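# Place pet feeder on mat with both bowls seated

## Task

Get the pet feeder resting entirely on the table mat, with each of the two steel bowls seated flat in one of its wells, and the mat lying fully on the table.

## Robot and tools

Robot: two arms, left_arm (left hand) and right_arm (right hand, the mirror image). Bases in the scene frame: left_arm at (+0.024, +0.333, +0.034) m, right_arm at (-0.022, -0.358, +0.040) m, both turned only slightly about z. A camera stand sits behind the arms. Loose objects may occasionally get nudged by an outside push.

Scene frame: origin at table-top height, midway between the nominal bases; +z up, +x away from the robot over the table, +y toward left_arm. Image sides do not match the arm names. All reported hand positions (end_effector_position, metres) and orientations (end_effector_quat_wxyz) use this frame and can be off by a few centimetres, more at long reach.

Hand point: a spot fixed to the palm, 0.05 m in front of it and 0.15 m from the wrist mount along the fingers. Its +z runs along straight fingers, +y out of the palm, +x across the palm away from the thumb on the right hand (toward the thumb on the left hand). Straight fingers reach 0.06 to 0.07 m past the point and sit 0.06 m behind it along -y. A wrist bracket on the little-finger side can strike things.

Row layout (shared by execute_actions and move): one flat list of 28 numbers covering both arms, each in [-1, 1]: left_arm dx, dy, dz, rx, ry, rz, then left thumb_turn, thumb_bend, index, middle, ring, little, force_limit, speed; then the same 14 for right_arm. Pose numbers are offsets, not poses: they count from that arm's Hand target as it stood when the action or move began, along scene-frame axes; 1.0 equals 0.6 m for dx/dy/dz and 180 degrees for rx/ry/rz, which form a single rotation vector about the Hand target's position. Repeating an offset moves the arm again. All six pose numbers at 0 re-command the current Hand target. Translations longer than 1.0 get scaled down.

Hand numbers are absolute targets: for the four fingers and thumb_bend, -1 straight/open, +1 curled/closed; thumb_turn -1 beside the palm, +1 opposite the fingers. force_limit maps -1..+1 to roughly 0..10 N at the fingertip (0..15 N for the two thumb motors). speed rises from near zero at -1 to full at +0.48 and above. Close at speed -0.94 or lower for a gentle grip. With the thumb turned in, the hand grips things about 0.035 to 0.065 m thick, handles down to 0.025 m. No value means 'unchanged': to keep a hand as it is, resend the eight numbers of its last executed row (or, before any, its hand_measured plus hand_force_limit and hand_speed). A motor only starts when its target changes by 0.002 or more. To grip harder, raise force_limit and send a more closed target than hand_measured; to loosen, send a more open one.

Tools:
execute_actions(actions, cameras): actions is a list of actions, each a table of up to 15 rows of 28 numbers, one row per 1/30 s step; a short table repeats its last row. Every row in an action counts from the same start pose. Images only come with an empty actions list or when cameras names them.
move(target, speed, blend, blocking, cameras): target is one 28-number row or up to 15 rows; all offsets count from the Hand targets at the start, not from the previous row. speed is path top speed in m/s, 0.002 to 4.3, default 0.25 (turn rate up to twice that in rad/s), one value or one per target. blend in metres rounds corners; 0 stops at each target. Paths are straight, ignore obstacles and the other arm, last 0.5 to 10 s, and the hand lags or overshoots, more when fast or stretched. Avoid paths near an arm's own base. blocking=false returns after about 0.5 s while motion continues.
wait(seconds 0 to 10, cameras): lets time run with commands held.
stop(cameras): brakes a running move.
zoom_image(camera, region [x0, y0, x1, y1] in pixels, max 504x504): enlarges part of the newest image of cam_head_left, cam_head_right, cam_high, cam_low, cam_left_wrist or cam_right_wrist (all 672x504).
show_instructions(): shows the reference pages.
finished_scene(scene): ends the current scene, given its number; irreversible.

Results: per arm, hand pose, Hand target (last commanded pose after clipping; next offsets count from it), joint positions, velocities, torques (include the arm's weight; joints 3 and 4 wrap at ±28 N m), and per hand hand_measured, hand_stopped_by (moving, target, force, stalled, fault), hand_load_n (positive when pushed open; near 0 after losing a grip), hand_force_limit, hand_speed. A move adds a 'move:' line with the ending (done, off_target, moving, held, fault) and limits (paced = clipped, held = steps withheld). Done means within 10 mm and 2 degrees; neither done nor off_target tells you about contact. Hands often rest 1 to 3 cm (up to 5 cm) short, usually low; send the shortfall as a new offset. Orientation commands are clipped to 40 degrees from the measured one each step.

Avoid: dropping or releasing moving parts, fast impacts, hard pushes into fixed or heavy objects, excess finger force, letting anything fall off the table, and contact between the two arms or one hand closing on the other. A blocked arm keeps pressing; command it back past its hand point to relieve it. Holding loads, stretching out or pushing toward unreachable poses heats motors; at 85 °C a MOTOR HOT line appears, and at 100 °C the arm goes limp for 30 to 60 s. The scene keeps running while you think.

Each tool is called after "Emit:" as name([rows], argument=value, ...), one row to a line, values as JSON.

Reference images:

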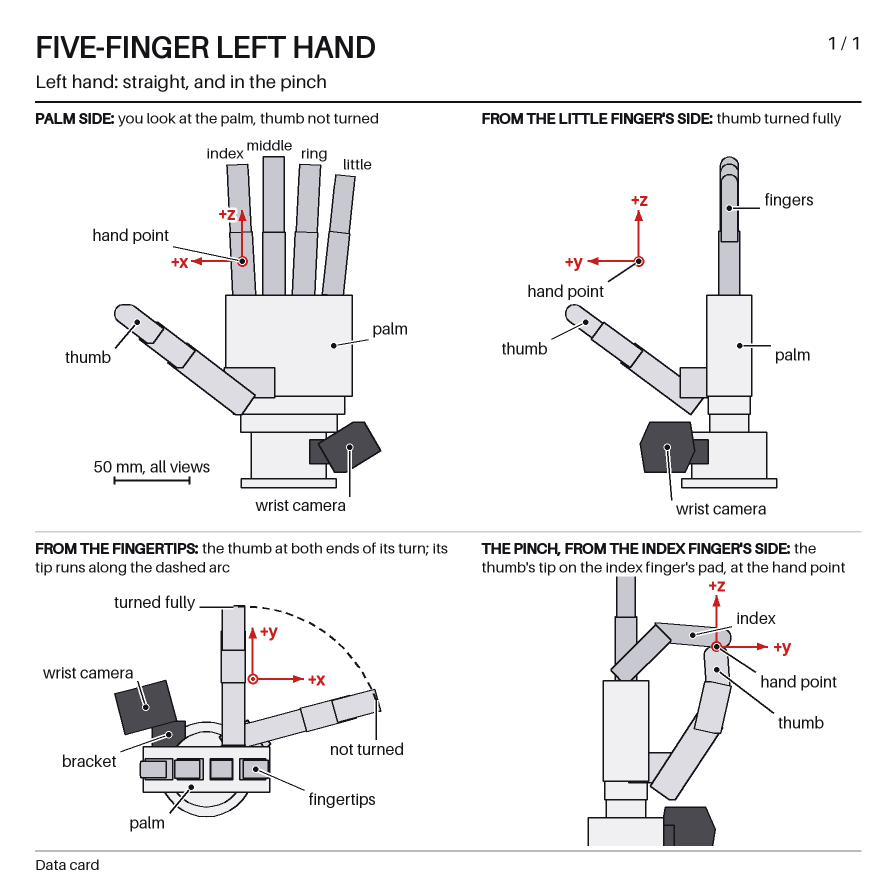

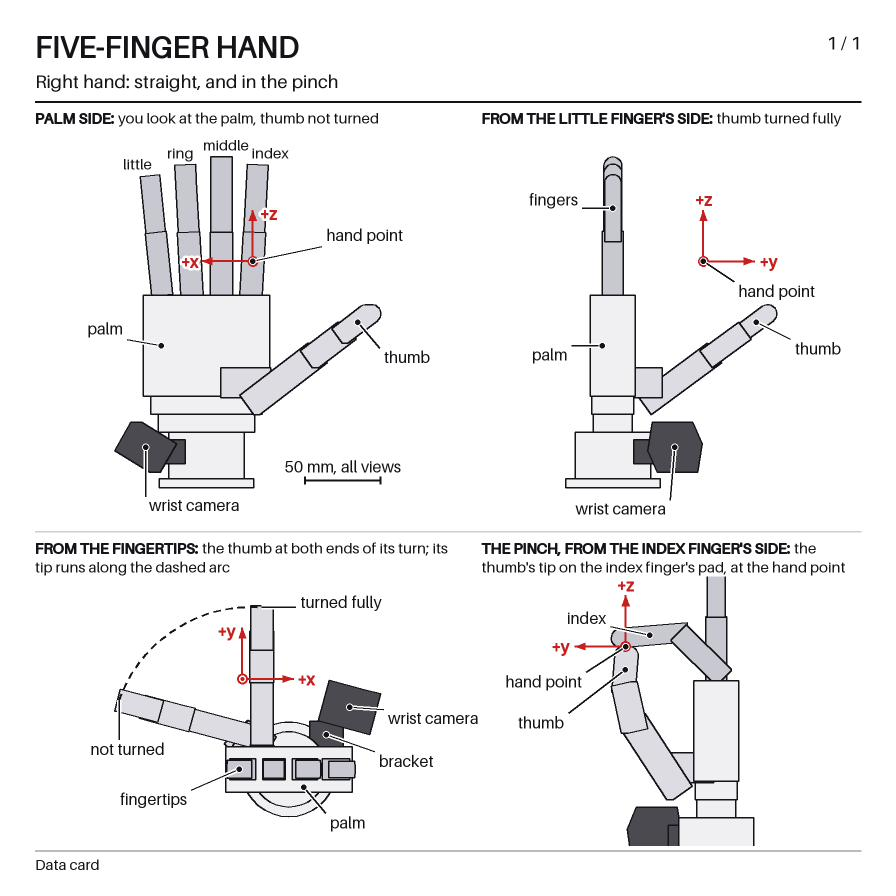

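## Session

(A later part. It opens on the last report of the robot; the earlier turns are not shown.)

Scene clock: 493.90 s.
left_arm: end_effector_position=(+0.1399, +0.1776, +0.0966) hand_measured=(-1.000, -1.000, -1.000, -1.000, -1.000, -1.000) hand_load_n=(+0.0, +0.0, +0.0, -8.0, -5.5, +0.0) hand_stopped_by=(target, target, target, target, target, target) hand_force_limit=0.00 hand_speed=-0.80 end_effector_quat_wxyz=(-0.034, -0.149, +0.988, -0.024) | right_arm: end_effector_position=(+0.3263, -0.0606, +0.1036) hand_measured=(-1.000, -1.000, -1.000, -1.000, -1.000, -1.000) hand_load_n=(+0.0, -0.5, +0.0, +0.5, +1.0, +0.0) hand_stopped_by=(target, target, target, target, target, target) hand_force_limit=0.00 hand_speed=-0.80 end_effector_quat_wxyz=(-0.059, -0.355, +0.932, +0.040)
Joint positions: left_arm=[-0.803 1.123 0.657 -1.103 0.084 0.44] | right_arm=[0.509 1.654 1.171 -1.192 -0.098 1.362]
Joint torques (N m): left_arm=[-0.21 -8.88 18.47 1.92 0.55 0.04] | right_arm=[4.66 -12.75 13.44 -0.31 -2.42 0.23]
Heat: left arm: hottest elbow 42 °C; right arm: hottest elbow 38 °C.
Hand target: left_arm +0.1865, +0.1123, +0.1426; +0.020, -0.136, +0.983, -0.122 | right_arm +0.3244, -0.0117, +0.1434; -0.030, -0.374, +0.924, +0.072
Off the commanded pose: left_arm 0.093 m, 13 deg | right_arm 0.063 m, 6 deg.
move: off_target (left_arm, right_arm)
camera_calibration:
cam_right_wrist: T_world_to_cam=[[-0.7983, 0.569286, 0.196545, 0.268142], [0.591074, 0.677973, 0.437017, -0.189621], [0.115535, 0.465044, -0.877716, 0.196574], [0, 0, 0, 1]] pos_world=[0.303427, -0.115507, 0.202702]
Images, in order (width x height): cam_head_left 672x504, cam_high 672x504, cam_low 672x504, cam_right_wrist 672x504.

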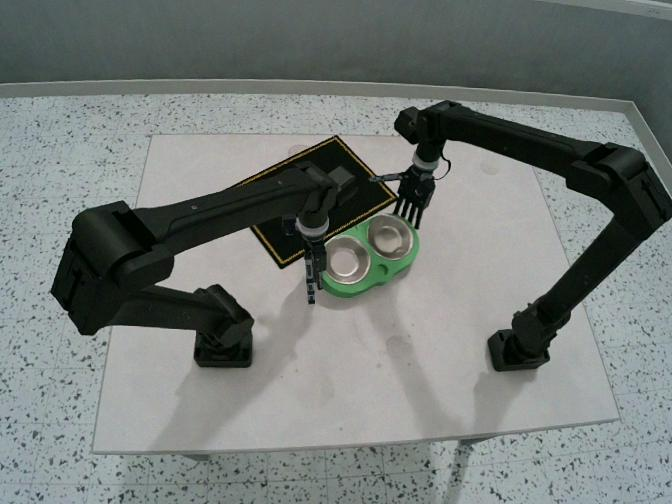

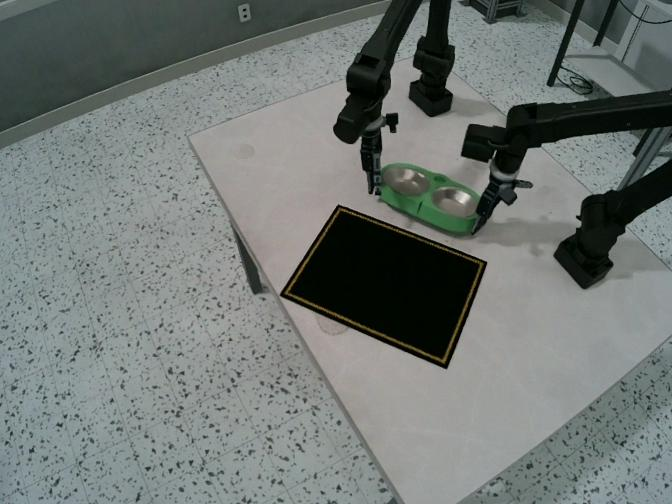

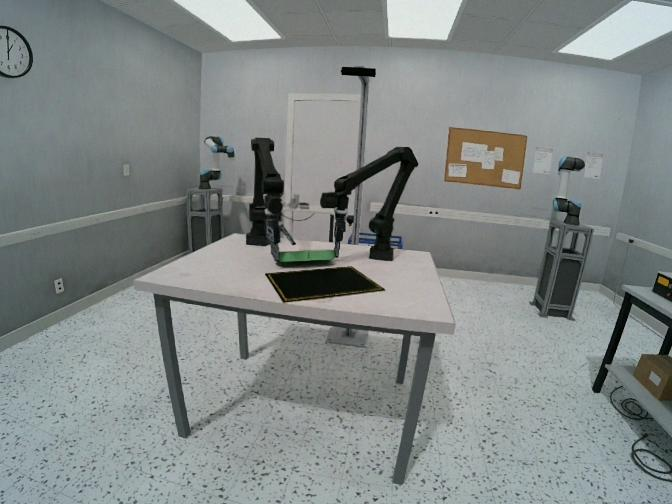

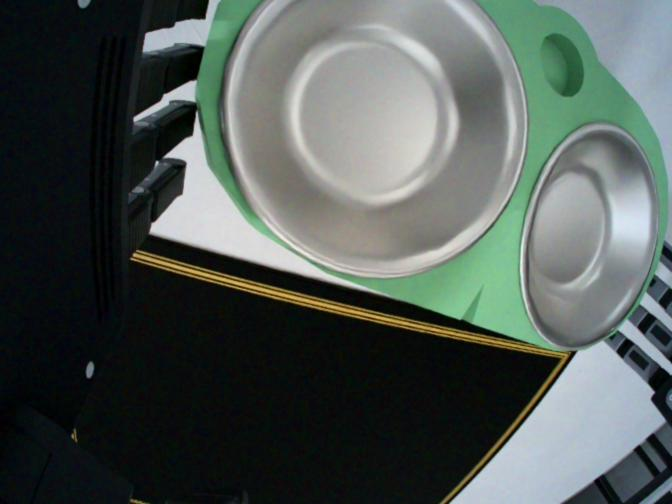

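Emit:
move([
  [0.127,0.08,0.0,0,0,0,-1,-1,-1,-1,-1,-1,0,-0.8,0.127,0.08,0,0,0,0,-1,-1,-1,-1,-1,-1,0,-0.8],
], speed=[0.06], cameras=["cam_head_left","cam_low","cam_right_wrist","cam_high"])

Emit:
zoom_image(camera="cam_low", region=[240, 210, 400, 310])

Scene clock: 501.47 s.
left_arm: end_effector_position=(+0.2032, +0.2101, +0.1030) hand_measured=(-1.000, -1.000, -1.000, -1.000, -0.998, -1.000) hand_load_n=(+0.0, +0.0, +0.0, -3.5, -10.5, +0.0) hand_stopped_by=(target, target, target, target, target, target) hand_force_limit=0.00 hand_speed=-0.80 end_effector_quat_wxyz=(-0.042, -0.161, +0.985, -0.042) | right_arm: end_effector_position=(+0.4077, -0.0135, +0.1172) hand_measured=(-1.000, -1.000, -1.000, -1.000, -1.000, -1.000) hand_load_n=(+0.0, +0.0, +0.0, +0.0, +1.5, +0.0) hand_stopped_by=(target, target, target, target, target, target) hand_force_limit=0.00 hand_speed=-0.80 end_effector_quat_wxyz=(-0.043, -0.356, +0.933, +0.043)
Joint positions: left_arm=[-0.531 1.189 0.726 -1.116 0.118 0.688] | right_arm=[0.509 1.843 1.472 -1.272 -0.098 1.362]
Joint torques (N m): left_arm=[0.21 -8.06 18.19 1.89 1.48 0.31] | right_arm=[4.42 -13.63 13.9 -0.25 -2.35 0.21]
Heat: left arm: hottest elbow 44 °C; right arm: hottest elbow 39 °C.
Hand target: left_arm +0.2627, +0.1603, +0.1426; +0.020, -0.136, +0.983, -0.122 | right_arm +0.4006, +0.0363, +0.1434; -0.030, -0.374, +0.924, +0.072
Off the commanded pose: left_arm 0.087 m, 12 deg | right_arm 0.057 m, 4 deg.
move: off_target (left_arm, right_arm)
camera_calibration:
cam_right_wrist: T_world_to_cam=[[-0.803603, 0.566238, 0.183298, 0.307388], [0.578484, 0.670707, 0.464228, -0.273779], [0.139924, 0.47909, -0.866542, 0.166064], [0, 0, 0, 1]] pos_world=[0.382158, -0.0699889, 0.214654]
Images, in order (width x height): cam_head_left 672x504, cam_high 672x504, cam_low 672x504, cam_right_wrist 672x504.

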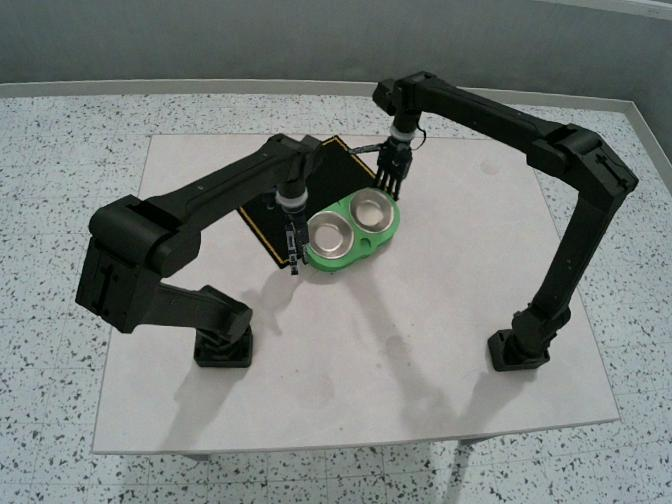

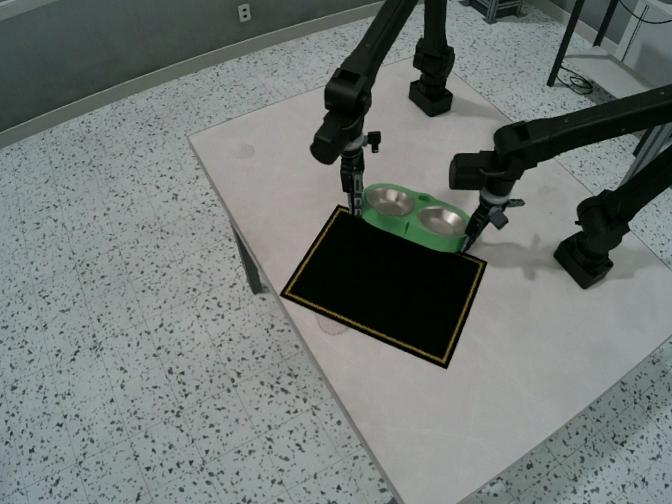

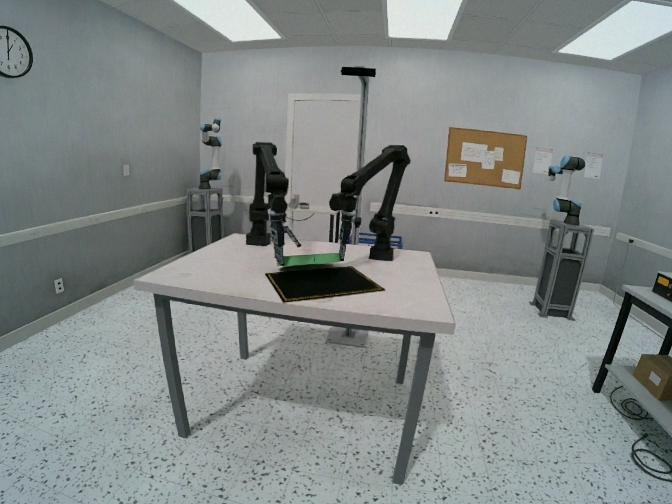

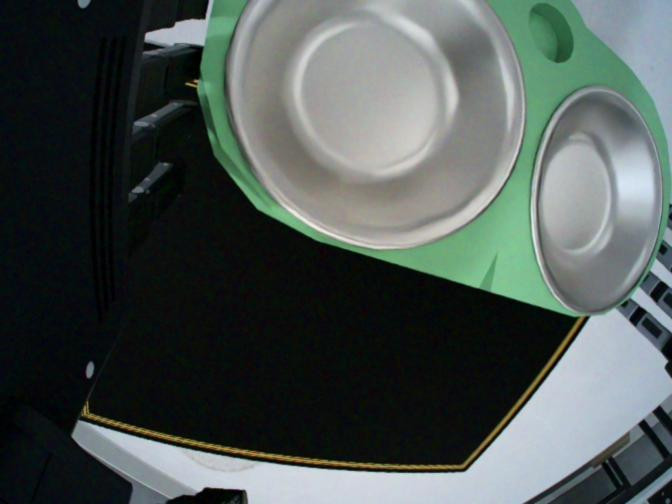

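Scaled by 3.150 from the camera's 672x504 image, which has a finer 960x720 frame.

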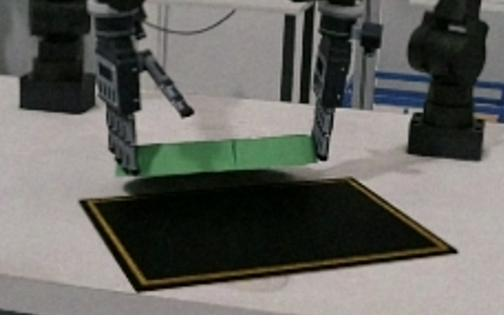

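Emit:
move([
  [0.12,0.075,-0.02,0,0,0,-1,-1,-1,-1,-1,-1,0,-0.8,0.12,0.075,-0.03,0,0,0,-1,-1,-1,-1,-1,-1,0,-0.8],
], speed=[0.06], cameras=["cam_head_left","cam_low","cam_right_wrist","cam_high"])

Emit:
zoom_image(camera="cam_low", region=[240, 210, 400, 310])

Emit:
zoom_image(camera="cam_head_left", region=[220, 110, 460, 290])

Scene clock: 507.87 s.
left_arm: end_effector_position=(+0.2687, +0.2448, +0.0998) hand_measured=(-1.000, -1.000, -1.000, -1.000, -0.998, -1.000) hand_load_n=(+0.0, +0.0, +0.0, -3.0, -9.5, +0.0) hand_stopped_by=(target, target, target, target, target, target) hand_force_limit=0.00 hand_speed=-0.80 end_effector_quat_wxyz=(-0.053, -0.162, +0.984, -0.053) | right_arm: end_effector_position=(+0.4821, +0.0294, +0.0987) hand_measured=(-1.000, -1.000, -1.000, -1.000, -1.000, -1.000) hand_load_n=(+0.0, +0.0, +0.0, +0.0, +0.5, +0.0) hand_stopped_by=(target, target, target, target, target, target) hand_force_limit=0.00 hand_speed=-0.80 end_effector_quat_wxyz=(-0.044, -0.356, +0.933, +0.042)
Joint positions: left_arm=[-0.315 1.329 0.834 -1.117 0.145 0.903] | right_arm=[0.509 2.077 1.789 -1.356 -0.098 1.362]
Joint torques (N m): left_arm=[-0.09 -10.05 16.73 2.4 1.94 0.31] | right_arm=[4.13 -16.73 14.39 -0.25 -2.34 0.18]
Heat: left arm: hottest elbow 46 °C; right arm: hottest elbow 39 °C.
Hand target: left_arm +0.3347, +0.2053, +0.1306; +0.020, -0.136, +0.983, -0.122 | right_arm +0.4726, +0.0813, +0.1254; -0.030, -0.374, +0.924, +0.072
Off the commanded pose: left_arm 0.083 m, 12 deg | right_arm 0.059 m, 4 deg.
move: off_target (left_arm, right_arm)
camera_calibration:
cam_right_wrist: T_world_to_cam=[[-0.803378, 0.566349, 0.183936, 0.346055], [0.579081, 0.671091, 0.462928, -0.337181], [0.138741, 0.47842, -0.867102, 0.11973], [0, 0, 0, 1]] pos_world=[0.456657, -0.0269898, 0.196256]
Images, in order (width x height): cam_head_left 672x504, cam_high 672x504, cam_low 672x504, cam_right_wrist 672x504.

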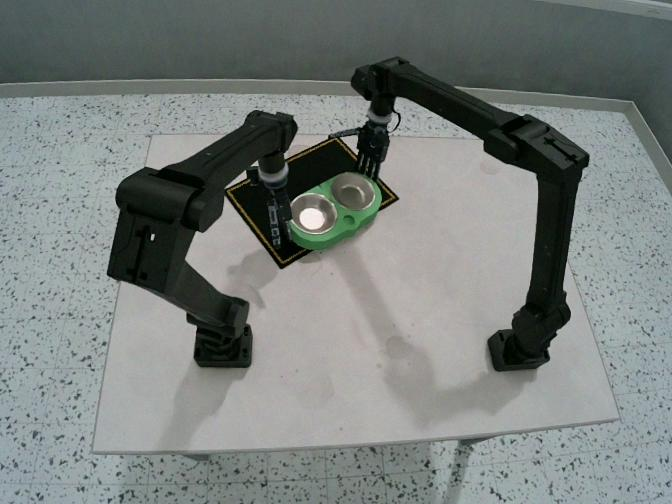

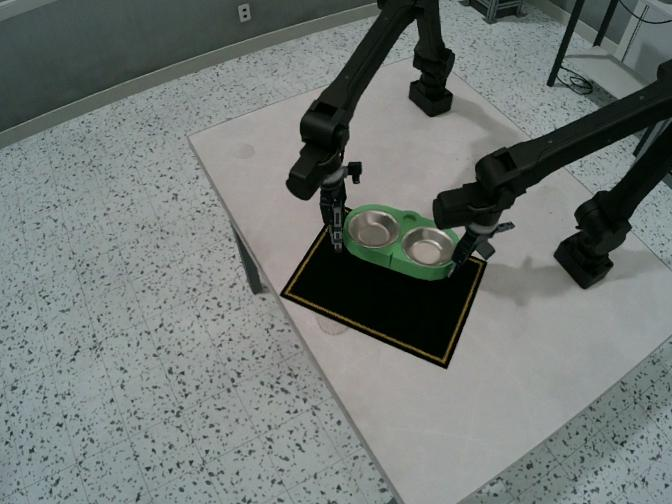

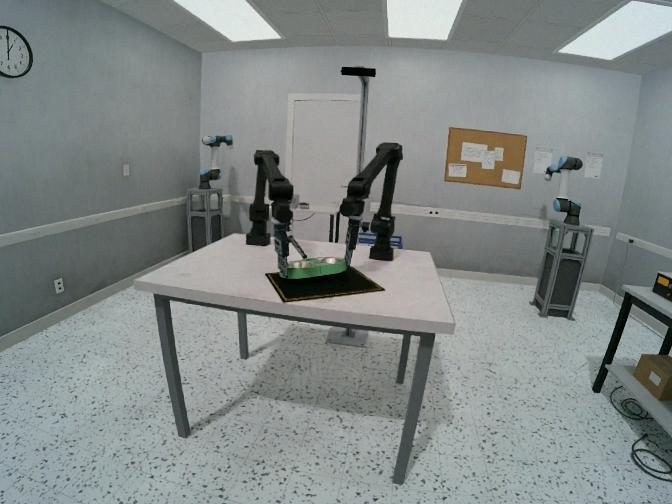

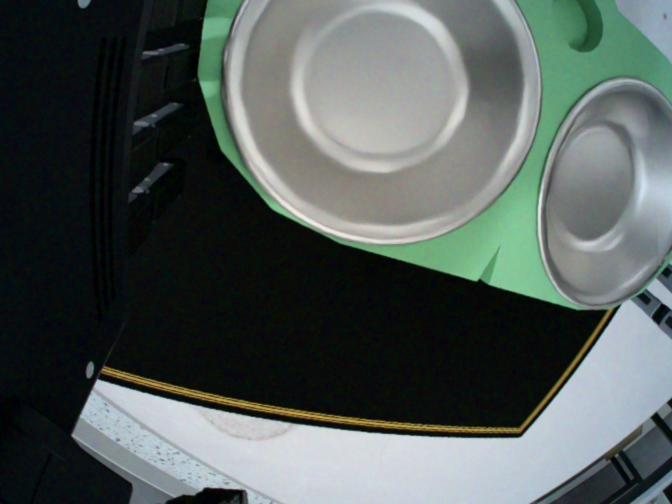

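Scaled by 3.150 from the camera's 672x504 image, which has a finer 960x720 frame.

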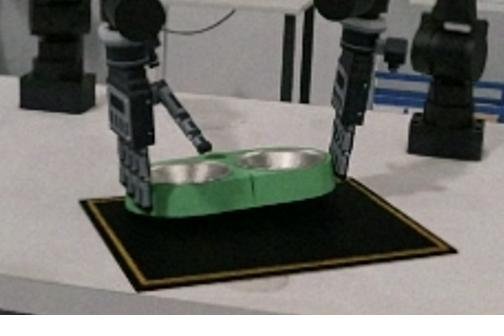

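Scaled by 2.100 from the camera's 672x504 image, which has a finer 960x720 frame.

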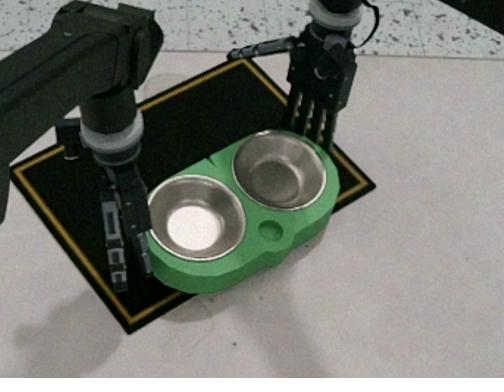

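Emit:
move([
  [0.118,0.083,0.0,0,0,0,-1,-1,-1,-1,-1,-1,0,-0.8,0.118,0.083,0.0,0,0,0,-1,-1,-1,-1,-1,-1,0,-0.8],
], speed=[0.06], cameras=["cam_head_left","cam_low","cam_right_wrist","cam_high"])

Emit:
zoom_image(camera="cam_low", region=[240, 210, 400, 310])

Emit:
zoom_image(camera="cam_head_left", region=[220, 110, 460, 290])

Scene clock: 517.43 s.
left_arm: end_effector_position=(+0.3450, +0.2879, +0.0964) hand_measured=(-1.000, -1.000, -1.000, -1.000, -0.998, -1.000) hand_load_n=(+0.0, +0.0, +0.0, -4.5, -9.0, +0.0) hand_stopped_by=(target, target, target, target, target, target) hand_force_limit=0.00 hand_speed=-0.80 end_effector_quat_wxyz=(-0.046, -0.166, +0.983, -0.067) | right_arm: end_effector_position=(+0.5602, +0.0745, +0.0987) hand_measured=(-1.000, -1.000, -1.000, -1.000, -1.000, -1.000) hand_load_n=(+0.0, +0.0, +0.0, +0.0, +0.5, +0.5) hand_stopped_by=(target, target, target, target, target, target) hand_force_limit=0.00 hand_speed=-0.80 end_effector_quat_wxyz=(-0.044, -0.356, +0.933, +0.042)
Joint positions: left_arm=[-0.134 1.484 0.986 -1.117 0.156 1.078] | right_arm=[0.509 2.37 2.303 -1.578 -0.098 1.362]
Joint torques (N m): left_arm=[-0.91 -12.92 16.38 1.32 2.48 0.26] | right_arm=[4.37 -19.9 14.91 -0.25 -2.35 0.22]
Motor temperatures (°C): left_arm=[30 29 49 27 27 25] | right_arm=[28 31 41 26 34 26]
Heat: left arm: hottest elbow 49 °C; right arm: hottest elbow 41 °C.
Hand target: left_arm +0.4055, +0.2551, +0.1306; +0.020, -0.136, +0.983, -0.122 | right_arm +0.5434, +0.1311, +0.1254; -0.030, -0.374, +0.924, +0.072
Off the commanded pose: left_arm 0.077 m, 10 deg | right_arm 0.065 m, 4 deg.
move: off_target (left_arm, right_arm)
camera_calibration:
cam_right_wrist: T_world_to_cam=[[-0.803124, 0.566482, 0.184633, 0.383042], [0.579719, 0.67143, 0.461636, -0.412871], [0.13754, 0.477786, -0.867642, 0.0881527], [0, 0, 0, 1]] pos_world=[0.534855, 0.0181094, 0.196359]
Images, in order (width x height): cam_head_left 672x504, cam_high 672x504, cam_low 672x504, cam_right_wrist 672x504.

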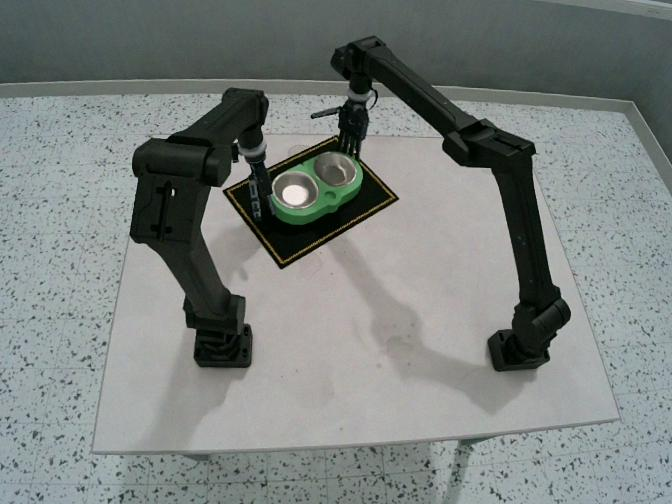

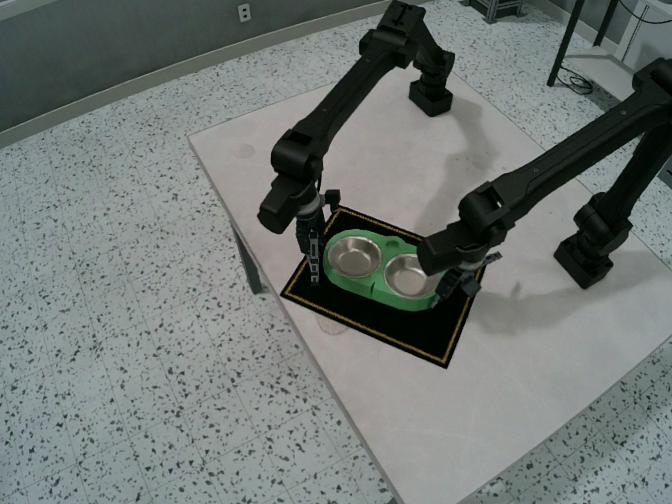

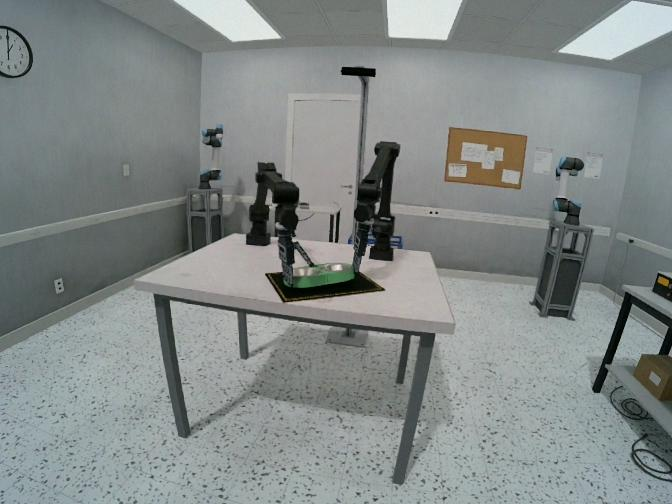

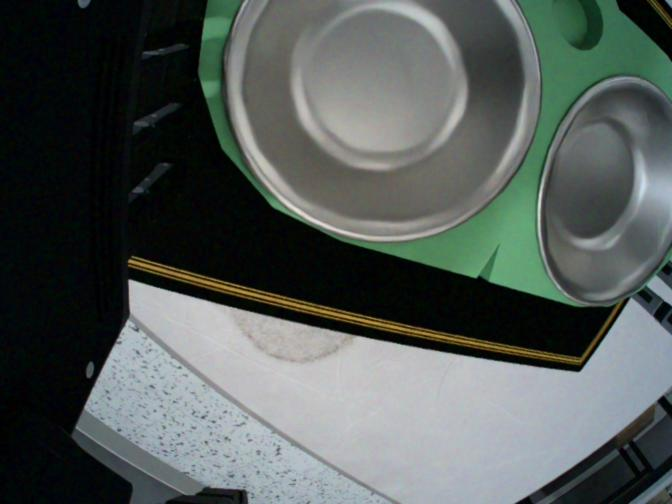

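Scaled by 3.150 from the camera's 672x504 image, which has a finer 960x720 frame.

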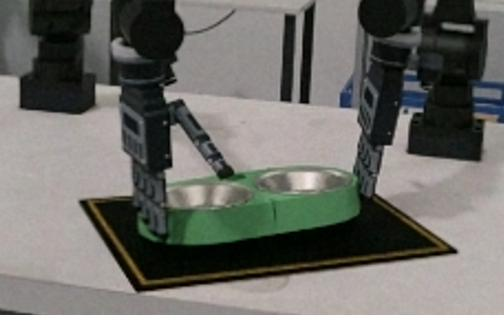

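Scaled by 2.100 from the camera's 672x504 image, which has a finer 960x720 frame.

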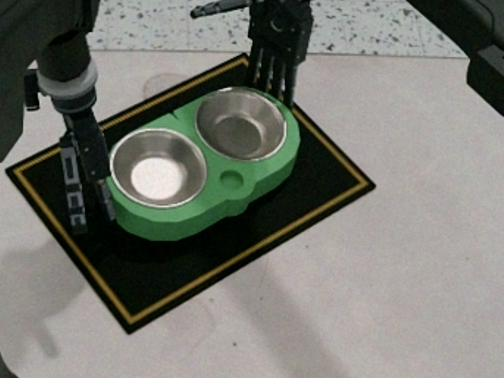

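Emit:
move([
  [0,0,-0.055,0,0,0,-1,-1,-1,-1,-1,-1,0,-0.8,0,0,-0.055,0,0,0,-1,-1,-1,-1,-1,-1,0,-0.8],
], speed=[0.04], cameras=["cam_head_left","cam_low","cam_high"])

Emit:
zoom_image(camera="cam_low", region=[240, 210, 400, 310])

Emit:
zoom_image(camera="cam_head_left", region=[220, 110, 460, 290])

Scene clock: 522.87 s.
left_arm: end_effector_position=(+0.3522, +0.2873, +0.0806) hand_measured=(-1.000, -1.000, -1.000, -1.000, -0.998, -1.000) hand_load_n=(+0.0, +0.0, +0.0, -4.5, -10.5, +0.0) hand_stopped_by=(target, target, target, target, target, target) hand_force_limit=0.00 hand_speed=-0.80 end_effector_quat_wxyz=(-0.049, -0.166, +0.983, -0.067) | right_arm: end_effector_position=(+0.5674, +0.0761, +0.0955) hand_measured=(-1.000, -1.000, -1.000, -1.000, -1.000, -1.000) hand_load_n=(+0.0, +0.0, +0.0, +0.0, +0.5, +0.5) hand_stopped_by=(target, target, target, target, target, target) hand_force_limit=0.00 hand_speed=-0.80 end_effector_quat_wxyz=(-0.033, -0.356, +0.933, +0.044)
Joint positions: left_arm=[-0.131 1.527 0.986 -1.079 0.159 1.081] | right_arm=[0.506 2.375 2.303 -1.551 -0.098 1.36]
Joint torques (N m): left_arm=[-1.14 -13.68 12.37 2.99 2.43 0.23] | right_arm=[4.66 -19.25 10.09 0.87 -2.28 0.21]
Heat: left arm: hottest elbow 50 °C; right arm: hottest elbow 41 °C.
Hand target: left_arm +0.4055, +0.2551, +0.0976; +0.020, -0.136, +0.983, -0.122 | right_arm +0.5434, +0.1311, +0.0924; -0.030, -0.374, +0.924, +0.072
Off the commanded pose: left_arm 0.065 m, 11 deg | right_arm 0.060 m, 4 deg.
move: off_target (left_arm, right_arm)
Images, in order (width x height): cam_head_left 672x504, cam_high 672x504, cam_low 672x504.

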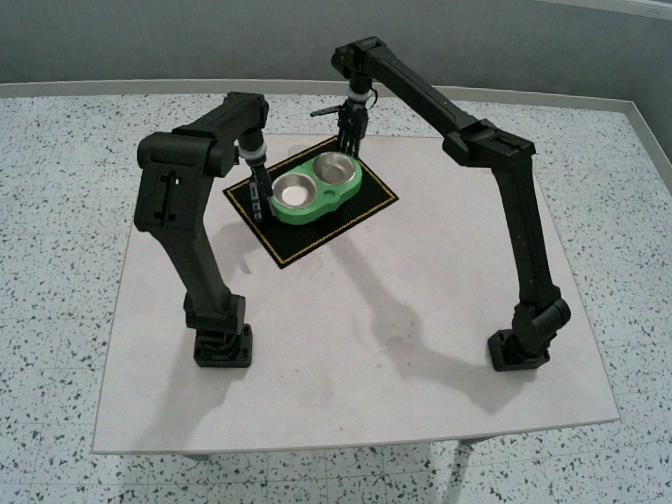

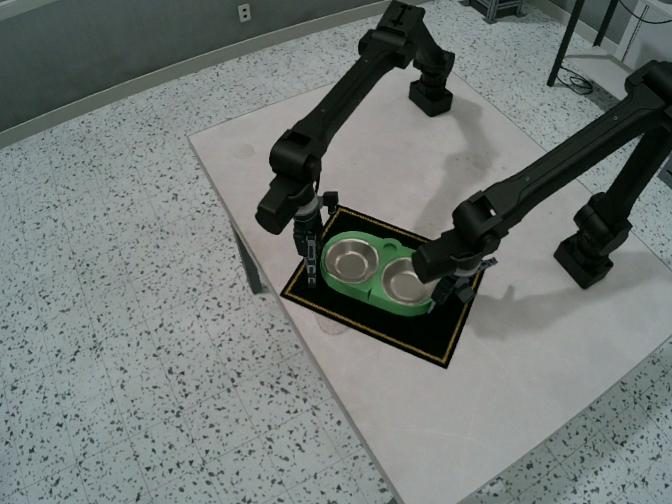

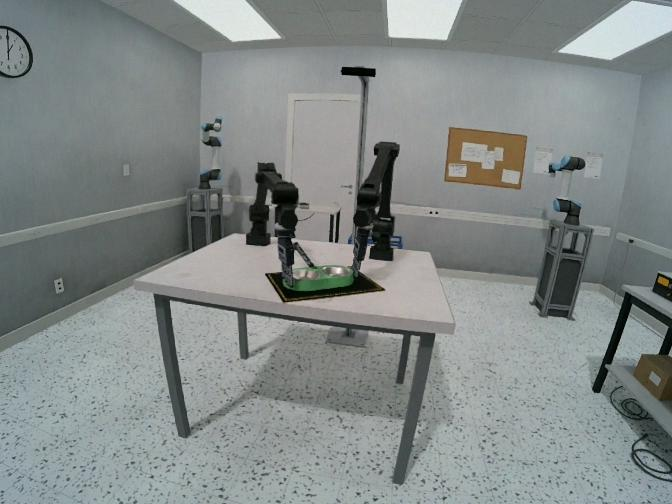

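Scaled by 3.150 from the camera's 672x504 image, which has a finer 960x720 frame.

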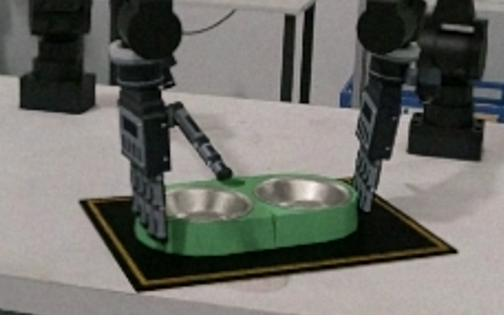

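Scaled by 2.100 from the camera's 672x504 image, which has a finer 960x720 frame.

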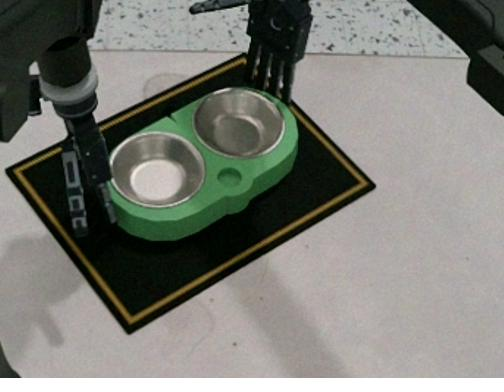

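Emit:
move([
  [0,0,-0.045,0,0,0,-1,-1,-1,-1,-1,-1,0,-0.8,0,0,-0.045,0,0,0,-1,-1,-1,-1,-1,-1,0,-0.8],
], speed=0.04, cameras=["cam_head_left","cam_high"])

Scene clock: 541.87 s.
left_arm: end_effector_position=(+0.3632, +0.2876, +0.0731) hand_measured=(-1.000, -1.000, -1.000, -1.000, -0.998, -1.000) hand_load_n=(+0.0, +0.0, +0.0, -8.0, -8.0, +0.0) hand_stopped_by=(target, target, target, target, target, target) hand_force_limit=0.00 hand_speed=-0.80 end_effector_quat_wxyz=(-0.029, -0.167, +0.983, -0.074) | right_arm: end_effector_position=(+0.5797, +0.0766, +0.0895) hand_measured=(-1.000, -1.000, -1.000, -1.000, -1.000, -1.000) hand_load_n=(+0.0, +0.0, +0.0, +0.0, +0.0, +1.0) hand_stopped_by=(target, target, target, target, target, target) hand_force_limit=0.00 hand_speed=-0.80 end_effector_quat_wxyz=(-0.012, -0.353, +0.934, +0.047)
Joint positions: left_arm=[-0.125 1.534 0.979 -1.025 0.159 1.081] | right_arm=[0.498 2.375 2.286 -1.492 -0.098 1.36]
Joint torques (N m): left_arm=[-1.61 -11.11 9.78 3.82 2.43 0.22] | right_arm=[5.13 -18.55 7.39 0.92 -2.2 0.21]
Heat: left arm: hottest elbow 49 °C; right arm: hottest elbow 39 °C.
Hand target: left_arm +0.4055, +0.2551, +0.0706; +0.020, -0.136, +0.983, -0.122 | right_arm +0.5434, +0.1311, +0.0654; -0.030, -0.374, +0.924, +0.072
Off the commanded pose: left_arm 0.053 m, 9 deg | right_arm 0.070 m, 4 deg.
move: off_target (left_arm, right_arm)
Images, in order (width x height): cam_head_left 672x504, cam_high 672x504.

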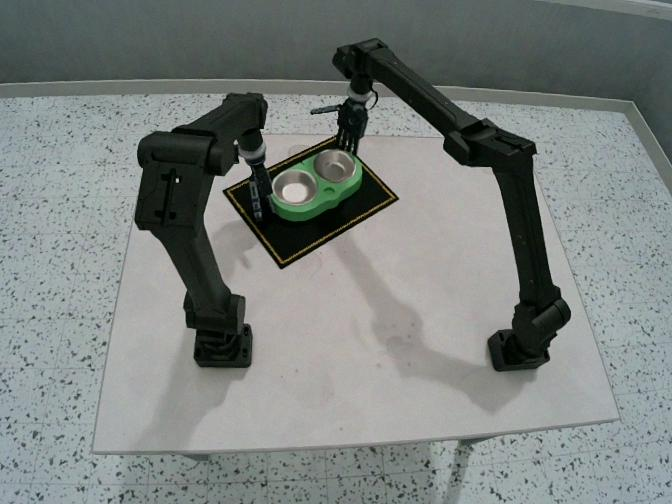

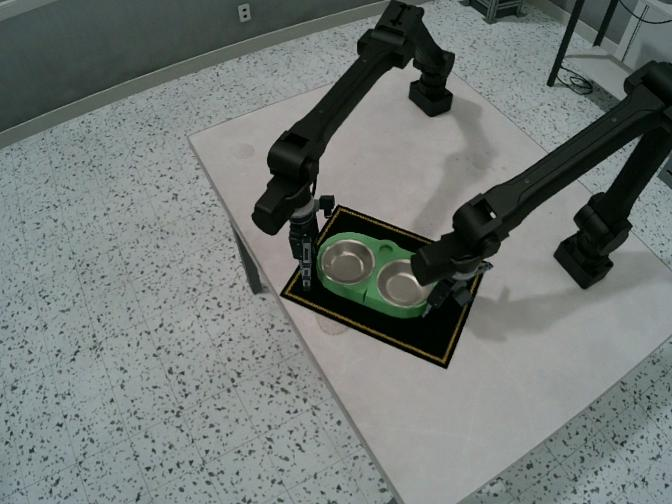

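Emit:
move([
  [-0.028,0.096,0,0,0,0,-1,-1,-1,-1,-1,-1,0,-0.8,0.05,-0.052,0,0,0,0,-1,-1,-1,-1,-1,-1,0,-0.8],
  [-0.046,0.16,0,0.064,0.018,0,-1,-1,-1,-1,-1,-1,0,-0.8,0.105,-0.108,0,-0.032,-0.031,0,-1,-1,-1,-1,-1,-1,0,-0.8],
  [-0.046,0.16,0.25,0.064,0.018,0,-1,-1,-1,-1,-1,-1,0,-0.8,0.105,-0.108,0.25,-0.032,-0.031,0,-1,-1,-1,-1,-1,-1,0,-0.8],
], speed=[0.05,0.08,0.15], blend=[0.01,0.01,0], cameras=["cam_head_left","cam_high","cam_low"])

Scene clock: 549.63 s.
left_arm: end_effector_position=(+0.3573, +0.3479, +0.1976) hand_measured=(-1.000, -1.000, -1.000, -1.000, -1.000, -1.000) hand_load_n=(+0.0, +0.0, +0.0, +0.0, -0.5, +0.0) hand_stopped_by=(target, target, target, target, target, target) hand_force_limit=0.00 hand_speed=-0.80 end_effector_quat_wxyz=(-0.029, -0.139, +0.990, -0.011) | right_arm: end_effector_position=(+0.5883, +0.0712, +0.1814) hand_measured=(-1.000, -1.000, -1.000, -1.000, -1.000, -1.000) hand_load_n=(+0.0, +0.0, +0.0, +0.0, +0.0, +0.0) hand_stopped_by=(target, target, target, target, target, target) hand_force_limit=0.00 hand_speed=-0.80 end_effector_quat_wxyz=(+0.017, -0.373, +0.928, +0.011)
Joint positions: left_arm=[-0.043 1.396 1.171 -1.398 0.035 1.22] | right_arm=[0.506 2.367 2.527 -1.693 -0.018 1.326]
Joint torques (N m): left_arm=[0.79 -12.28 12.81 0.08 -0.16 0.22] | right_arm=[-1.26 -21.25 14.28 -0.01 -0.25 0.05]
Heat: left arm: hottest elbow 48 °C; right arm: hottest elbow 39 °C.
Hand target: left_arm +0.3779, +0.3511, +0.2206; +0.006, -0.136, +0.990, -0.019 | right_arm +0.6064, +0.0663, +0.2154; -0.003, -0.375, +0.927, +0.008
Off the commanded pose: left_arm 0.031 m, 4 deg | right_arm 0.039 m, 2 deg.
joint sent to its limit (right arm) — joint 4 (wrist pitch), lower limit. The joint targets are off in position and orientation.
move: off_target (left_arm, right_arm)
Images, in order (width x height): cam_head_left 672x504, cam_high 672x504, cam_low 672x504.

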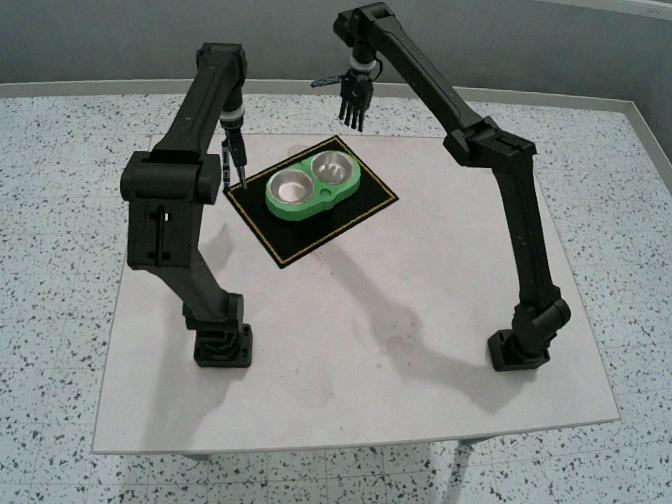

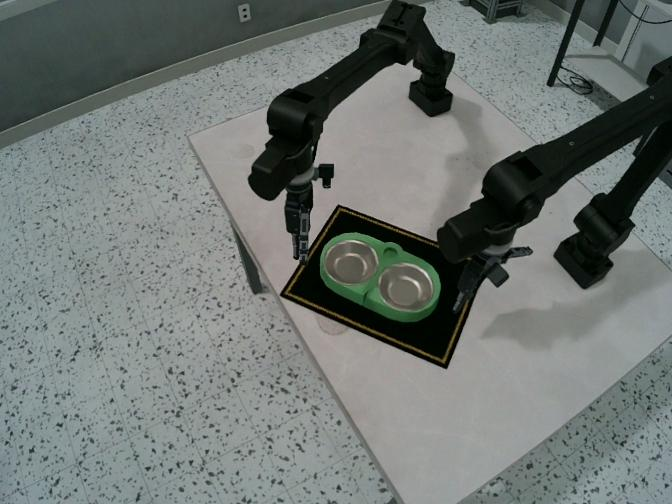

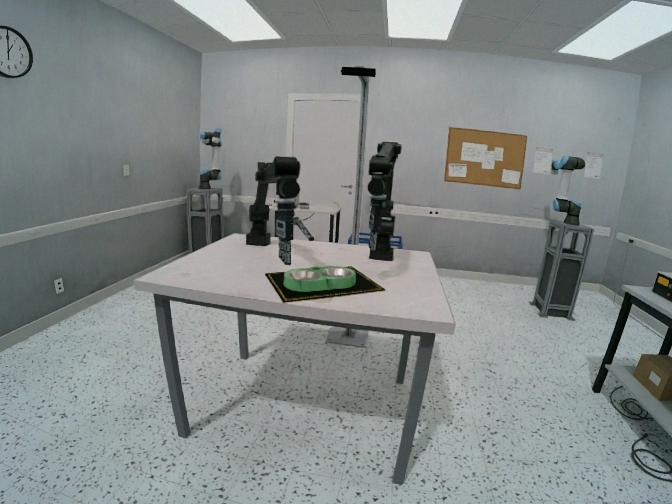

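Emit:
zoom_image(camera="cam_high", region=[240, 200, 420, 380])

Emit:
zoom_image(camera="cam_head_left", region=[220, 120, 420, 280])

Emit:
zoom_image(camera="cam_low", region=[230, 230, 420, 320])

Scaled by 2.800 from the camera's 672x504 image, which has a finer 960x720 frame.

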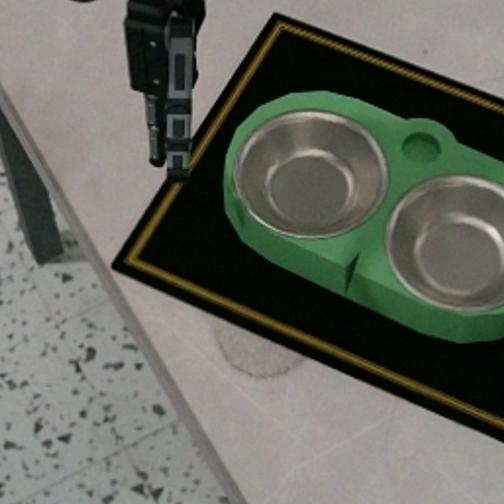

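Scaled by 2.520 from the camera's 672x504 image, which has a finer 960x720 frame.

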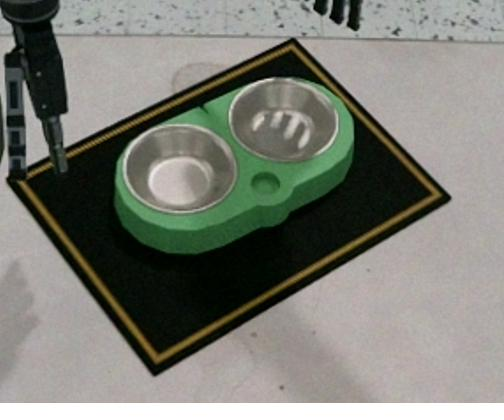

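Scaled by 2.653 from the camera's 672x504 image, which has a finer 960x720 frame.

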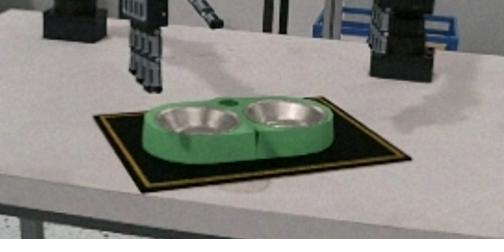

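Emit:
finished_scene(scene=1)

The scene is finished: the task was done.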